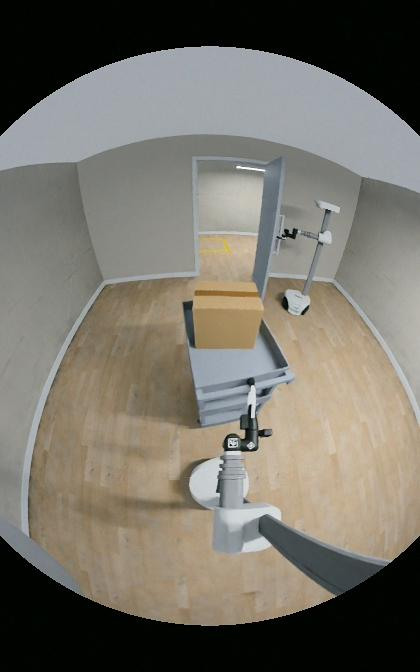

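>>> move(r1={"base":{"strafe_m":0.32},"pace":"default"}, blocking=false, cameras=[])

>>> wait(seconds=4, cameras=[])

>>> move(r1={"base":{"rotate_rad":-0.17},"pace":"slow"}, blocking=false, cameras=[])

>>> wait(seconds=2, cameras=["r1_head_camera"])

Scene clock: 553.23 s.
move: r1 moving
r1.base_odometry: x=-4.341 y=-1.220 heading=+0.826
r1.turned_by_wheels: -0.001
r1.turned_by_imu: -0.003
r1.base_tilt: forward=-1.6 right=+1.3
r1.lidar_m: 0.40 0.40 2.05 1.92 1.96 2.51 2.78 2.84 3.02 2.80 2.84 0.49
r1.base_status: strafe_m moving
r1.joint_positions: lift_m=+0.639 arm_m=+0.035 wrist_yaw_rad=-0.005 wrist_pitch_rad=-0.016 wrist_roll_rad=+1.570 gripper_m=-0.009
r1.joint_status: not commanded
r1.measured_speeds: translate_m=+0.002 strafe_m=+0.142 rotate_rad=-0.009 lift_m=+0.000 arm_m=+0.000 wrist_yaw_rad=+0.000 wrist_pitch_rad=+0.000 wrist_roll_rad=+0.000
r1.motor_effort: lift_m=+12(12) arm_m=+4(4) wheel_0=-17(17) wheel_1=+6(10) wheel_2=-5(5)
r1.servo_current: wrist_yaw_rad=65(65) wrist_pitch_rad=78(91) wrist_roll_rad=52(59) gripper_m=52(52)
r1.hand_pose: x=+0.4938 y=-0.0889 z=+0.8215 quat_wxyz=(+0.708, +0.707, -0.008, +0.004) (m; r1's base frame)
r1.wrist_depth_mm: - - - - 282 283 283 / - - - 262 - 1921 1281 / - - - 254 256 1863 - / - - - 245 247 - - / - 449 445 236 237 - - / - 449 180 189 180 - - / - 151 439 220 218 - -
r2: as last shown
r2.turned_by_imu: +0.003
r2.base_tilt: forward=-0.6 right=+0.1
r2.lidar_m: 0.55 0.44 1.42 1.53 4.82 1.99 1.50 1.45 1.30 0.98 0.95 0.64
r2.motor_effort: lift_m=+20(20) arm_m=-8(8) wheel_0=+14(14) wheel_1=-2(2) wheel_2=+18(18)
r2.servo_current: wrist_yaw_rad=72(85) wrist_pitch_rad=39(46) wrist_roll_rad=52(65) gripper_m=124(130)
r2.contact_limits: translate_m 0.8
r2.wrist_depth_mm: - - - 164 205 170 - / - - - 165 206 167 - / - - - 165 209 173 - / - - 1537 166 211 175 - / - - 1464 166 212 171 153 / - - 182 167 180 171 153 / - - - - 208 158 -
pictures: none
No camera images: "cameras" was empty.

Scene clock: 555.13 s.
earlier move: r1 done
r1.base_odometry: x=-4.550 y=-1.028 heading=+0.827
r1.turned_by_wheels: +0.001
r1.turned_by_imu: +0.000
r1.base_tilt: forward=-1.6 right=+1.3
r1.lidar_m: 0.42 2.56 1.76 1.62 1.67 2.13 2.81 2.86 3.33 3.08 3.16 0.44
r1.base_status: done
r1.joint_positions: lift_m=+0.639 arm_m=+0.035 wrist_yaw_rad=-0.007 wrist_pitch_rad=-0.016 wrist_roll_rad=+1.570 gripper_m=-0.009
r1.joint_status: not commanded
r1.measured_speeds: all 0
r1.motor_effort: lift_m=+11(12) arm_m=+4(4) wheel_0=-4(19) wheel_1=-1(10) wheel_2=-4(6)
r1.servo_current: wrist_yaw_rad=65(78) wrist_pitch_rad=91(91) wrist_roll_rad=46(65) gripper_m=52(59)
r1.hand_pose: x=+0.4937 y=-0.0893 z=+0.8215 quat_wxyz=(+0.708, +0.707, -0.008, +0.003) (m; r1's base frame)
r1.wrist_depth_mm: - - - 206 206 - - / - - 521 211 211 - - / - 424 418 216 216 - - / - 455 442 221 220 - - / - 480 473 226 225 - - / - - 180 187 180 - - / - 151 - 174 156 1499 -
r2.base_odometry: x=-2.644 y=+0.177 heading=-2.967
r2.turned_by_wheels: +0.000
r2.turned_by_imu: +0.000
r2.base_tilt: forward=-0.6 right=+0.0
r2.lidar_m: 0.53 0.43 1.48 1.72 4.83 2.00 1.50 1.46 1.31 0.99 0.93 0.64
r2.base_status: not commanded
r2.joint_positions: lift_m=+0.870 arm_m=+0.100 wrist_yaw_rad=+1.162 wrist_pitch_rad=+0.001 wrist_roll_rad=+0.002 gripper_m=-0.036
r2.joint_status: not commanded
r2.measured_speeds: all 0
r2.motor_effort: lift_m=+20(20) arm_m=-7(8) wheel_0=+14(14) wheel_1=-2(2) wheel_2=+17(18)
r2.servo_current: wrist_yaw_rad=78(85) wrist_pitch_rad=46(46) wrist_roll_rad=59(65) gripper_m=130(137)
r2.contact_limits: translate_m 0.8
r2.hand_pose: x=+0.4659 y=+0.2300 z=+1.0477 quat_wxyz=(+0.836, +0.000, +0.001, +0.549) (m; r2's base frame)
r2.wrist_depth_mm: - - - 165 205 170 - / - - - 165 206 167 - / - - - 165 209 172 - / - - - 166 211 175 - / - - 1808 167 212 171 153 / - - 183 167 180 172 154 / - - 1708 - 207 158 -
wait: 1.90 of 4 s (r1 has come to rest)
pictures: none
No camera images: "cameras" was empty.

Scene clock: 555.63 s.
move: r1 moving
r1.base_odometry: x=-4.550 y=-1.028 heading=+0.711
r1.turned_by_wheels: -0.116
r1.turned_by_imu: -0.116
r1.base_tilt: forward=-1.6 right=+1.3
r1.lidar_m: 0.44 0.45 1.85 1.61 1.63 1.93 2.81 2.83 3.39 3.11 3.08 0.44
r1.base_status: rotate_rad moving
r1.joint_positions: lift_m=+0.639 arm_m=+0.035 wrist_yaw_rad=+0.007 wrist_pitch_rad=-0.016 wrist_roll_rad=+1.570 gripper_m=-0.009
r1.joint_status: not commanded
r1.measured_speeds: translate_m=+0.000 strafe_m=-0.001 rotate_rad=-0.339 lift_m=+0.000 arm_m=+0.001 wrist_yaw_rad=+0.011 wrist_pitch_rad=+0.000 wrist_roll_rad=+0.000
r1.motor_effort: lift_m=+12(12) arm_m=+2(4) wheel_0=+13(13) wheel_1=+5(7) wheel_2=+9(9)
r1.servo_current: wrist_yaw_rad=72(72) wrist_pitch_rad=98(98) wrist_roll_rad=52(65) gripper_m=52(52)
r1.hand_pose: x=+0.4949 y=-0.0853 z=+0.8215 quat_wxyz=(+0.707, +0.707, -0.003, +0.008) (m; r1's base frame)
r1.wrist_depth_mm: - - - 213 212 1921 1366 / - - - 216 216 1921 - / - 430 424 220 220 - - / - 449 436 224 223 - - / - 473 462 227 226 - - / - 504 181 191 229 - - / - 156 - 172 156 615 -
r2: as last shown
r2.base_tilt: forward=-0.7 right=+0.0
r2.lidar_m: 0.54 0.45 1.49 1.67 4.83 1.98 1.50 1.46 1.32 0.97 0.95 0.64
r2.motor_effort: lift_m=+20(20) arm_m=-8(8) wheel_0=+14(14) wheel_1=-1(2) wheel_2=+17(18)
r2.servo_current: wrist_yaw_rad=72(78) wrist_pitch_rad=46(46) wrist_roll_rad=46(59) gripper_m=130(137)
r2.contact_limits: translate_m 0.8
r2.wrist_depth_mm: - - - 165 205 169 - / - - - 165 206 167 - / - - - 165 208 173 - / - - - 165 212 175 - / - - 1576 166 213 171 153 / - - 183 167 181 172 153 / - - 1661 - 207 159 -
pictures: none
No camera images: "cameras" was empty.

Scene clock: 556.23 s.
earlier move: r1 done
r1.base_odometry: x=-4.550 y=-1.028 heading=+0.658
r1.turned_by_wheels: -0.053
r1.turned_by_imu: -0.053
r1.base_tilt: forward=-1.6 right=+1.2
r1.lidar_m: 0.40 0.44 1.92 1.64 1.64 1.90 2.82 2.81 3.30 3.09 3.09 0.46
r1.base_status: done
r1.joint_positions: lift_m=+0.639 arm_m=+0.035 wrist_yaw_rad=+0.007 wrist_pitch_rad=-0.016 wrist_roll_rad=+1.570 gripper_m=-0.009
r1.joint_status: not commanded
r1.measured_speeds: all 0
r1.motor_effort: lift_m=+11(12) arm_m=-4(4) wheel_0=+5(13) wheel_1=+4(7) wheel_2=+4(9)
r1.servo_current: wrist_yaw_rad=52(72) wrist_pitch_rad=85(98) wrist_roll_rad=39(65) gripper_m=46(59)
r1.hand_pose: x=+0.4949 y=-0.0853 z=+0.8215 quat_wxyz=(+0.707, +0.707, -0.003, +0.008) (m; r1's base frame)
r1.wrist_depth_mm: - - - 234 232 1921 1255 / - - - 232 231 1921 - / - - 466 233 232 - - / - 445 442 233 231 - - / - 462 455 232 230 - - / - 484 181 189 231 - - / - 162 181 173 172 - -
r2.base_odometry: x=-2.644 y=+0.177 heading=-2.967
r2.turned_by_wheels: +0.000
r2.turned_by_imu: +0.000
r2.base_tilt: forward=-0.7 right=+0.0
r2.lidar_m: 0.53 0.46 1.48 1.68 4.83 2.00 1.51 1.46 1.31 1.00 0.94 0.66
r2.base_status: not commanded
r2.joint_positions: lift_m=+0.870 arm_m=+0.100 wrist_yaw_rad=+1.162 wrist_pitch_rad=+0.001 wrist_roll_rad=+0.002 gripper_m=-0.036
r2.joint_status: not commanded
r2.measured_speeds: all 0
r2.motor_effort: lift_m=+20(20) arm_m=-8(8) wheel_0=+13(14) wheel_1=-2(2) wheel_2=+18(18)
r2.servo_current: wrist_yaw_rad=78(85) wrist_pitch_rad=39(52) wrist_roll_rad=46(59) gripper_m=124(137)
r2.contact_limits: translate_m 0.8
r2.hand_pose: x=+0.4659 y=+0.2300 z=+1.0477 quat_wxyz=(+0.836, +0.000, +0.001, +0.549) (m; r2's base frame)
r2.wrist_depth_mm: - - - 165 205 170 - / - - - 165 206 167 - / - - - 164 209 173 - / - - - 166 211 174 - / - - 1537 166 213 172 153 / - - 183 166 180 172 153 / - - 1397 - 207 158 -
wait: 0.60 of 2 s (r1 has come to rest)
pictures: r1_head_camera
Images, in order (width x height): r1_head_camera 420x560.

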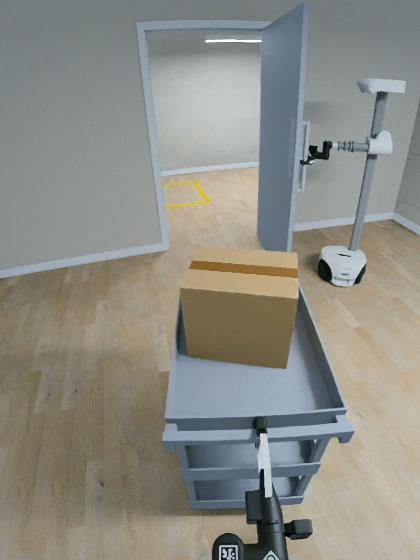

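>>> move(r1={"base":{"translate_m":0.5,"strafe_m":-0.05},"pace":"default"}, blocking=false, cameras=[])

>>> wait(seconds=4, cameras=["r1_head_camera","r2_head_left_camera"])

Scene clock: 578.57 s.
move: r1 moving
r1.base_odometry: x=-4.524 y=-1.011 heading=+0.658
r1.turned_by_wheels: +0.000
r1.turned_by_imu: +0.000
r1.base_tilt: forward=-1.6 right=+1.3
r1.lidar_m: 0.40 0.43 1.91 1.64 1.63 1.91 2.83 2.87 3.31 3.08 3.06 0.45
r1.base_status: translate_m moving; strafe_m moving
r1.joint_positions: lift_m=+0.639 arm_m=+0.035 wrist_yaw_rad=+0.001 wrist_pitch_rad=-0.016 wrist_roll_rad=+1.570 gripper_m=-0.009
r1.joint_status: not commanded
r1.measured_speeds: translate_m=+0.121 strafe_m=-0.012 rotate_rad=-0.005 lift_m=+0.000 arm_m=+0.000 wrist_yaw_rad=-0.033 wrist_pitch_rad=+0.000 wrist_roll_rad=+0.000
r1.motor_effort: lift_m=+12(12) arm_m=+4(4) wheel_0=+9(13) wheel_1=+4(8) wheel_2=-12(13)
r1.servo_current: wrist_yaw_rad=59(85) wrist_pitch_rad=91(91) wrist_roll_rad=59(59) gripper_m=52(52)
r1.hand_pose: x=+0.4943 y=-0.0870 z=+0.8215 quat_wxyz=(+0.707, +0.707, -0.005, +0.006) (m; r1's base frame)
r1.wrist_depth_mm: - - - 244 262 1808 1229 / - - - 242 - 1863 - / - - - 236 238 - - / - 442 442 234 235 - - / - 455 452 231 229 - - / - 466 182 202 228 - - / - 158 181 175 157 - -
r2: as last shown
r2.turned_by_imu: +0.001
r2.lidar_m: 0.50 0.44 1.47 1.68 4.81 1.98 1.49 1.45 1.29 0.98 0.93 0.65
r2.motor_effort: lift_m=+20(20) arm_m=-8(8) wheel_0=+14(14) wheel_1=-2(2) wheel_2=+18(18)
r2.servo_current: wrist_yaw_rad=72(78) wrist_pitch_rad=46(46) wrist_roll_rad=52(59) gripper_m=130(137)
r2.contact_limits: translate_m 0.8
r2.wrist_depth_mm: - - - 165 206 171 - / - - - 165 206 167 - / - - - 165 210 173 - / - - - 166 211 174 - / - - 1499 166 212 171 153 / - - 183 166 180 172 153 / - - - - 208 158 -
pictures: none
No camera images: "cameras" was empty.

Scene clock: 581.23 s.
earlier move: r1 done
r1.base_odometry: x=-4.124 y=-0.761 heading=+0.659
r1.turned_by_wheels: +0.001
r1.turned_by_imu: +0.002
r1.base_tilt: forward=-1.6 right=+1.2
r1.lidar_m: 0.30 0.31 2.11 1.82 1.81 2.11 3.30 3.31 3.37 2.92 2.90 0.52
r1.base_status: done
r1.joint_positions: lift_m=+0.639 arm_m=+0.035 wrist_yaw_rad=+0.006 wrist_pitch_rad=-0.016 wrist_roll_rad=+1.570 gripper_m=-0.009
r1.joint_status: not commanded
r1.measured_speeds: all 0
r1.motor_effort: lift_m=+12(12) arm_m=+4(4) wheel_0=+8(13) wheel_1=+2(8) wheel_2=+1(22)
r1.servo_current: wrist_yaw_rad=52(85) wrist_pitch_rad=91(98) wrist_roll_rad=39(72) gripper_m=52(65)
r1.hand_pose: x=+0.4948 y=-0.0856 z=+0.8215 quat_wxyz=(+0.707, +0.707, -0.004, +0.008) (m; r1's base frame)
r1.wrist_depth_mm: - - - - - 1808 1255 / - - - 294 - 1576 1229 / - - - - 345 1618 1308 / - - - - - 1863 - / - - - 252 259 - - / - 449 181 188 181 820 - / - 157 179 181 163 - -
r2.base_odometry: x=-2.644 y=+0.177 heading=-2.967
r2.turned_by_wheels: +0.000
r2.turned_by_imu: +0.000
r2.base_tilt: forward=-0.7 right=+0.0
r2.lidar_m: 0.53 0.45 1.35 1.86 4.81 2.02 1.50 1.47 1.29 0.95 0.95 0.65
r2.base_status: not commanded
r2.joint_positions: lift_m=+0.870 arm_m=+0.100 wrist_yaw_rad=+1.162 wrist_pitch_rad=+0.001 wrist_roll_rad=+0.002 gripper_m=-0.036
r2.joint_status: not commanded
r2.measured_speeds: all 0
r2.motor_effort: lift_m=+20(20) arm_m=-7(8) wheel_0=+14(14) wheel_1=-2(2) wheel_2=+17(18)
r2.servo_current: wrist_yaw_rad=72(85) wrist_pitch_rad=46(46) wrist_roll_rad=46(65) gripper_m=130(137)
r2.contact_limits: translate_m 0.8
r2.hand_pose: x=+0.4659 y=+0.2300 z=+1.0477 quat_wxyz=(+0.836, +0.000, +0.001, +0.549) (m; r2's base frame)
r2.wrist_depth_mm: - - - 165 206 170 - / - - - 165 206 167 - / - - - 165 209 173 - / - - - 165 211 174 - / - - 1921 166 212 171 153 / - - 184 167 180 171 153 / - - 1863 - 207 158 -
wait: 2.67 of 4 s (r1 has come to rest)
pictures: r1_head_camera, r2_head_left_camera
Images, in order (width x height): r1_head_camera 420x560, r2_head_left_camera 420x672.

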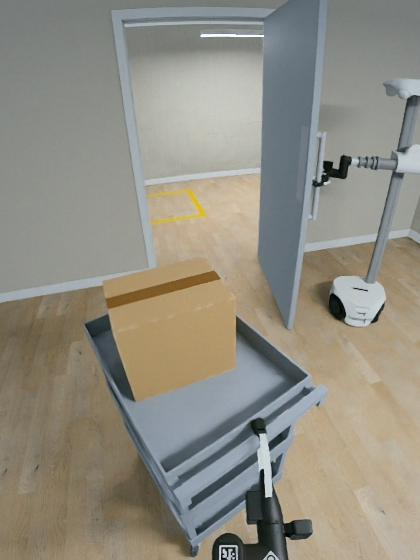

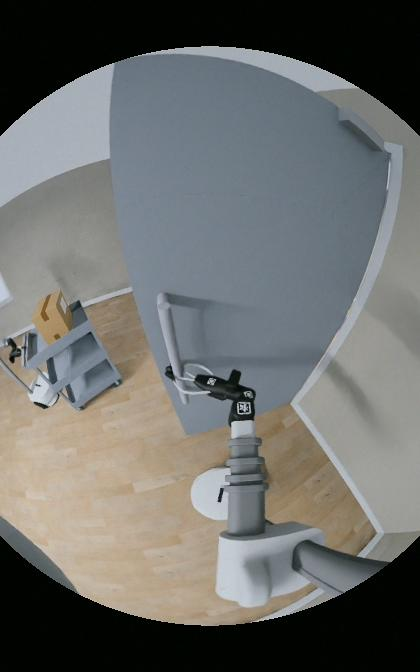

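>>> move(r1={"base":{"strafe_m":0.42},"pace":"default"}, blocking=false, cameras=[])

>>> wait(seconds=5, cameras=[])

>>> move(r1={"base":{"rotate_rad":-0.2},"pace":"slow"}, blocking=false, cameras=[])

>>> wait(seconds=2, cameras=["r1_head_camera"])

Scene clock: 607.73 s.
move: r1 moving
r1.base_odometry: x=-4.146 y=-0.733 heading=+0.658
r1.turned_by_wheels: -0.001
r1.turned_by_imu: -0.002
r1.base_tilt: forward=-1.6 right=+1.3
r1.lidar_m: 0.30 0.31 2.08 1.78 1.78 2.01 3.29 3.32 3.44 2.97 2.91 0.51
r1.base_status: strafe_m moving
r1.joint_positions: lift_m=+0.639 arm_m=+0.035 wrist_yaw_rad=-0.003 wrist_pitch_rad=-0.016 wrist_roll_rad=+1.570 gripper_m=-0.009
r1.joint_status: not commanded
r1.measured_speeds: translate_m=-0.003 strafe_m=+0.139 rotate_rad=-0.005 lift_m=+0.000 arm_m=+0.000 wrist_yaw_rad=-0.075 wrist_pitch_rad=+0.000 wrist_roll_rad=+0.000
r1.motor_effort: lift_m=+12(12) arm_m=+0(4) wheel_0=-14(14) wheel_1=+9(10) wheel_2=-1(1)
r1.servo_current: wrist_yaw_rad=52(72) wrist_pitch_rad=91(91) wrist_roll_rad=39(65) gripper_m=52(59)
r1.hand_pose: x=+0.4940 y=-0.0882 z=+0.8215 quat_wxyz=(+0.707, +0.707, -0.007, +0.005) (m; r1's base frame)
r1.wrist_depth_mm: - - - - - 1618 1281 / - - - 283 - 1756 1205 / - - - - 338 1576 1255 / - - - - - 1921 1336 / - - - 253 259 - - / - - 180 189 181 - - / - 150 176 209 178 - -
r2: as last shown
r2.turned_by_imu: +0.001
r2.base_tilt: forward=-0.6 right=+0.0
r2.lidar_m: 0.53 0.42 1.36 1.98 4.81 2.03 1.48 1.45 1.31 0.97 0.94 0.65
r2.motor_effort: lift_m=+20(20) arm_m=-8(8) wheel_0=+14(14) wheel_1=-2(2) wheel_2=+18(18)
r2.servo_current: wrist_yaw_rad=72(78) wrist_pitch_rad=39(52) wrist_roll_rad=59(59) gripper_m=137(137)
r2.contact_limits: translate_m 0.8
r2.wrist_depth_mm: - - - 165 205 170 - / - - - 165 206 167 - / - - - 165 209 173 - / - - - 166 211 174 - / - - - 166 212 171 153 / - - 184 166 180 172 154 / - - 1921 - 208 158 -
pictures: none
No camera images: "cameras" was empty.

Scene clock: 609.97 s.
earlier move: r1 done
r1.base_odometry: x=-4.381 y=-0.429 heading=+0.658
r1.turned_by_wheels: +0.001
r1.turned_by_imu: -0.069
r1.base_tilt: forward=-1.6 right=+1.3
r1.lidar_m: 0.37 0.39 1.78 1.44 1.41 1.62 2.65 3.43 3.83 3.30 3.28 0.51
r1.base_status: done
r1.joint_positions: lift_m=+0.639 arm_m=+0.035 wrist_yaw_rad=+0.003 wrist_pitch_rad=-0.017 wrist_roll_rad=+1.570 gripper_m=-0.009
r1.joint_status: not commanded
r1.measured_speeds: all 0
r1.motor_effort: lift_m=+11(12) arm_m=-4(4) wheel_0=-4(24) wheel_1=-2(10) wheel_2=+2(14)
r1.servo_current: wrist_yaw_rad=39(91) wrist_pitch_rad=91(98) wrist_roll_rad=52(65) gripper_m=46(59)
r1.hand_pose: x=+0.4945 y=-0.0867 z=+0.8216 quat_wxyz=(+0.707, +0.707, -0.005, +0.007) (m; r1's base frame)
r1.wrist_depth_mm: - - - - 298 297 296 / - - - - 283 1661 1255 / - - - 262 268 1983 - / - - - 252 255 - - / - 459 452 240 242 - - / - 452 181 187 229 - - / - 150 180 181 154 - -
r2.base_odometry: x=-2.644 y=+0.177 heading=-2.967
r2.turned_by_wheels: +0.000
r2.turned_by_imu: +0.000
r2.base_tilt: forward=-0.7 right=+0.0
r2.lidar_m: 0.50 0.46 1.41 4.98 4.79 2.00 1.52 1.45 1.32 0.96 0.95 0.64
r2.base_status: not commanded
r2.joint_positions: lift_m=+0.870 arm_m=+0.100 wrist_yaw_rad=+1.162 wrist_pitch_rad=+0.001 wrist_roll_rad=+0.002 gripper_m=-0.036
r2.joint_status: not commanded
r2.measured_speeds: all 0
r2.motor_effort: lift_m=+20(20) arm_m=-8(8) wheel_0=+13(15) wheel_1=-1(2) wheel_2=+18(18)
r2.servo_current: wrist_yaw_rad=72(85) wrist_pitch_rad=33(52) wrist_roll_rad=52(59) gripper_m=130(137)
r2.contact_limits: translate_m 0.8
r2.hand_pose: x=+0.4659 y=+0.2300 z=+1.0477 quat_wxyz=(+0.836, +0.000, +0.001, +0.549) (m; r2's base frame)
r2.wrist_depth_mm: - - - 164 205 170 - / - - - 165 206 167 - / - - - 165 209 173 - / - - - 166 211 174 - / - - - 166 212 171 153 / - - 185 167 180 171 154 / - - - - 207 158 -
wait: 2.23 of 5 s (r1 has come to rest)
pictures: none
No camera images: "cameras" was empty.

Scene clock: 610.47 s.
move: r1 moving
r1.base_odometry: x=-4.381 y=-0.428 heading=+0.538
r1.turned_by_wheels: -0.120
r1.turned_by_imu: -0.120
r1.base_tilt: forward=-1.5 right=+1.2
r1.lidar_m: 0.37 0.34 1.95 1.47 1.44 1.53 2.27 3.42 3.64 3.38 3.27 0.50
r1.base_status: rotate_rad moving
r1.joint_positions: lift_m=+0.639 arm_m=+0.035 wrist_yaw_rad=+0.016 wrist_pitch_rad=-0.017 wrist_roll_rad=+1.570 gripper_m=-0.009
r1.joint_status: not commanded
r1.measured_speeds: translate_m=+0.002 strafe_m=+0.000 rotate_rad=-0.409 lift_m=+0.000 arm_m=+0.000 wrist_yaw_rad=+0.027 wrist_pitch_rad=-0.005 wrist_roll_rad=+0.000
r1.motor_effort: lift_m=+12(12) arm_m=-3(4) wheel_0=+13(16) wheel_1=+6(6) wheel_2=+18(18)
r1.servo_current: wrist_yaw_rad=98(98) wrist_pitch_rad=91(98) wrist_roll_rad=33(59) gripper_m=52(59)
r1.hand_pose: x=+0.4956 y=-0.0828 z=+0.8217 quat_wxyz=(+0.707, +0.707, +0.000, +0.012) (m; r1's base frame)
r1.wrist_depth_mm: - - - 253 - 1756 1229 / - - 1618 - 307 310 1182 / - - - - 285 1921 1281 / - - - 259 270 - - / - 462 459 250 252 - - / - 455 187 195 236 - - / - 160 179 193 153 - -
r2: as last shown
r2.base_tilt: forward=-0.7 right=+0.1
r2.lidar_m: 0.52 0.45 1.43 4.90 4.80 2.04 1.46 1.46 1.34 0.99 0.95 0.65
r2.motor_effort: lift_m=+20(20) arm_m=-8(8) wheel_0=+14(14) wheel_1=-2(2) wheel_2=+18(18)
r2.servo_current: wrist_yaw_rad=85(85) wrist_pitch_rad=39(39) wrist_roll_rad=52(59) gripper_m=130(137)
r2.contact_limits: translate_m 0.8
r2.wrist_depth_mm: - - - 164 205 170 - / - - - 164 206 167 - / - - - 165 209 173 - / - - - 165 211 175 - / - - - 166 213 171 153 / - - 184 167 180 172 153 / - - - - 207 159 -
pictures: none
No camera images: "cameras" was empty.

Scene clock: 611.23 s.
earlier move: r1 done
r1.base_odometry: x=-4.381 y=-0.429 heading=+0.459
r1.turned_by_wheels: -0.079
r1.turned_by_imu: -0.079
r1.base_tilt: forward=-1.6 right=+1.2
r1.lidar_m: 0.32 0.31 2.04 1.50 1.44 1.51 2.07 3.43 3.54 3.43 3.27 0.52
r1.base_status: done
r1.joint_positions: lift_m=+0.639 arm_m=+0.035 wrist_yaw_rad=+0.003 wrist_pitch_rad=-0.017 wrist_roll_rad=+1.570 gripper_m=-0.009
r1.joint_status: not commanded
r1.measured_speeds: all 0
r1.motor_effort: lift_m=+12(12) arm_m=+3(4) wheel_0=+4(16) wheel_1=+3(6) wheel_2=+2(18)
r1.servo_current: wrist_yaw_rad=59(104) wrist_pitch_rad=91(98) wrist_roll_rad=65(72) gripper_m=46(59)
r1.hand_pose: x=+0.4945 y=-0.0866 z=+0.8218 quat_wxyz=(+0.707, +0.707, -0.005, +0.007) (m; r1's base frame)
r1.wrist_depth_mm: - - - 285 - 1661 1255 / - - - - 334 330 329 / - - 1708 - 298 1661 1281 / - - - 260 278 1921 - / - - - 249 254 - - / - 449 180 190 182 - - / - 156 179 181 165 - -
r2.base_odometry: x=-2.644 y=+0.177 heading=-2.967
r2.turned_by_wheels: +0.000
r2.turned_by_imu: +0.000
r2.base_tilt: forward=-0.7 right=+0.1
r2.lidar_m: 0.52 0.44 1.35 4.90 4.81 2.05 1.50 1.44 1.32 0.97 0.94 0.62
r2.base_status: not commanded
r2.joint_positions: lift_m=+0.870 arm_m=+0.100 wrist_yaw_rad=+1.162 wrist_pitch_rad=+0.001 wrist_roll_rad=+0.002 gripper_m=-0.036
r2.joint_status: not commanded
r2.measured_speeds: all 0
r2.motor_effort: lift_m=+20(20) arm_m=-8(8) wheel_0=+14(14) wheel_1=-1(2) wheel_2=+17(18)
r2.servo_current: wrist_yaw_rad=72(85) wrist_pitch_rad=39(46) wrist_roll_rad=39(59) gripper_m=130(137)
r2.contact_limits: translate_m 0.8
r2.hand_pose: x=+0.4659 y=+0.2300 z=+1.0477 quat_wxyz=(+0.836, +0.000, +0.001, +0.549) (m; r2's base frame)
r2.wrist_depth_mm: - - - 164 205 170 - / - - - 165 206 167 - / - - - 165 209 173 - / - - - 165 211 175 - / - - - 166 213 171 153 / - - 184 167 180 171 154 / - - - - 208 158 -
wait: 0.77 of 2 s (r1 has come to rest)
pictures: r1_head_camera
Images, in order (width x height): r1_head_camera 420x560.

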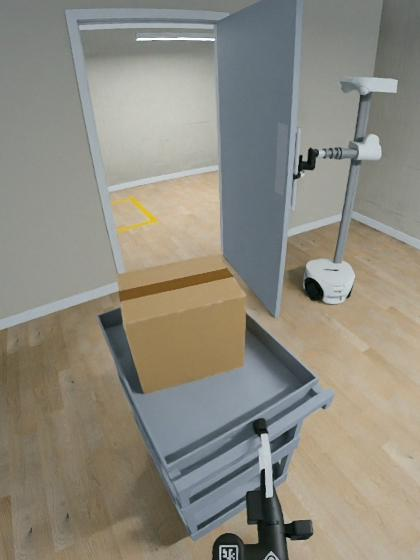

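>>> move(r1={"base":{"strafe_m":0.3},"pace":"default"}, blocking=false, cameras=[])

>>> wait(seconds=4, cameras=["r1_head_camera"])

Scene clock: 621.60 s.
move: r1 moving
r1.base_odometry: x=-4.397 y=-0.396 heading=+0.458
r1.turned_by_wheels: -0.001
r1.turned_by_imu: -0.002
r1.base_tilt: forward=-1.6 right=+1.3
r1.lidar_m: 0.33 0.37 2.01 1.48 1.41 1.48 2.00 3.44 3.57 3.45 3.30 0.50
r1.base_status: strafe_m moving
r1.joint_positions: lift_m=+0.639 arm_m=+0.035 wrist_yaw_rad=-0.006 wrist_pitch_rad=-0.017 wrist_roll_rad=+1.570 gripper_m=-0.009
r1.joint_status: not commanded
r1.measured_speeds: translate_m=-0.001 strafe_m=+0.138 rotate_rad=-0.011 lift_m=+0.000 arm_m=+0.000 wrist_yaw_rad=-0.064 wrist_pitch_rad=+0.000 wrist_roll_rad=+0.000
r1.motor_effort: lift_m=+11(12) arm_m=+0(4) wheel_0=-18(18) wheel_1=+9(10) wheel_2=-1(2)
r1.servo_current: wrist_yaw_rad=65(65) wrist_pitch_rad=91(104) wrist_roll_rad=52(65) gripper_m=52(52)
r1.hand_pose: x=+0.4937 y=-0.0891 z=+0.8218 quat_wxyz=(+0.707, +0.707, -0.008, +0.004) (m; r1's base frame)
r1.wrist_depth_mm: - - - 296 - 1756 1255 / - - - - 342 342 342 / - - - - 314 1808 1366 / - - - 262 277 1808 - / - - - 249 256 - - / - 452 180 193 180 - - / - 156 410 211 206 - -
r2: as last shown
r2.turned_by_imu: +0.001
r2.base_tilt: forward=-0.7 right=+0.0
r2.lidar_m: 0.51 0.43 1.39 4.93 4.81 2.02 1.52 1.46 1.32 0.98 0.95 0.64
r2.motor_effort: lift_m=+20(20) arm_m=-8(8) wheel_0=+14(14) wheel_1=-2(2) wheel_2=+18(18)
r2.servo_current: wrist_yaw_rad=72(85) wrist_pitch_rad=39(46) wrist_roll_rad=39(59) gripper_m=137(137)
r2.contact_limits: translate_m 0.8
r2.wrist_depth_mm: - - - 165 206 170 - / - - - 165 207 167 - / - - - 165 209 173 - / - - - 165 211 174 - / - - - 166 213 171 153 / - - 184 166 180 172 153 / - - - - 206 158 -
pictures: none
No camera images: "cameras" was empty.

Scene clock: 623.43 s.
earlier move: r1 done
r1.base_odometry: x=-4.514 y=-0.160 heading=+0.459
r1.turned_by_wheels: +0.001
r1.turned_by_imu: -0.106
r1.base_tilt: forward=-1.6 right=+1.3
r1.lidar_m: 0.34 0.33 1.99 1.34 1.21 1.23 1.62 3.51 3.62 3.78 3.48 0.51
r1.base_status: done
r1.joint_positions: lift_m=+0.639 arm_m=+0.035 wrist_yaw_rad=-0.003 wrist_pitch_rad=-0.017 wrist_roll_rad=+1.570 gripper_m=-0.009
r1.joint_status: not commanded
r1.measured_speeds: all 0
r1.motor_effort: lift_m=+12(12) arm_m=+4(4) wheel_0=+1(20) wheel_1=+0(10) wheel_2=-2(12)
r1.servo_current: wrist_yaw_rad=65(98) wrist_pitch_rad=91(104) wrist_roll_rad=52(65) gripper_m=52(59)
r1.hand_pose: x=+0.4940 y=-0.0882 z=+0.8218 quat_wxyz=(+0.707, +0.707, -0.007, +0.005) (m; r1's base frame)
r1.wrist_depth_mm: - - - - - 1808 1281 / - - - - 329 327 324 / - - 1708 - 293 1708 1397 / - - - 257 268 1921 - / - - - 245 251 - - / - 445 181 190 180 - - / - 151 178 213 208 - -
r2.base_odometry: x=-2.644 y=+0.177 heading=-2.967
r2.turned_by_wheels: +0.000
r2.turned_by_imu: +0.000
r2.base_tilt: forward=-0.6 right=+0.0
r2.lidar_m: 0.54 0.44 1.48 4.95 4.85 2.02 1.50 1.46 1.33 0.99 0.94 0.66
r2.base_status: not commanded
r2.joint_positions: lift_m=+0.870 arm_m=+0.100 wrist_yaw_rad=+1.162 wrist_pitch_rad=+0.001 wrist_roll_rad=+0.002 gripper_m=-0.036
r2.joint_status: not commanded
r2.measured_speeds: all 0
r2.motor_effort: lift_m=+20(20) arm_m=-8(8) wheel_0=+14(14) wheel_1=-2(2) wheel_2=+18(18)
r2.servo_current: wrist_yaw_rad=59(85) wrist_pitch_rad=46(46) wrist_roll_rad=52(59) gripper_m=130(137)
r2.contact_limits: translate_m 0.8
r2.hand_pose: x=+0.4659 y=+0.2300 z=+1.0477 quat_wxyz=(+0.836, +0.000, +0.001, +0.549) (m; r2's base frame)
r2.wrist_depth_mm: - - - 164 205 170 - / - - - 164 206 167 - / - - - 165 208 173 - / - - - 166 211 175 - / - - - 166 212 170 153 / - - 183 167 180 172 154 / - - - - 208 158 -
wait: 1.83 of 4 s (r1 has come to rest)
pictures: r1_head_camera
Images, in order (width x height): r1_head_camera 420x560.

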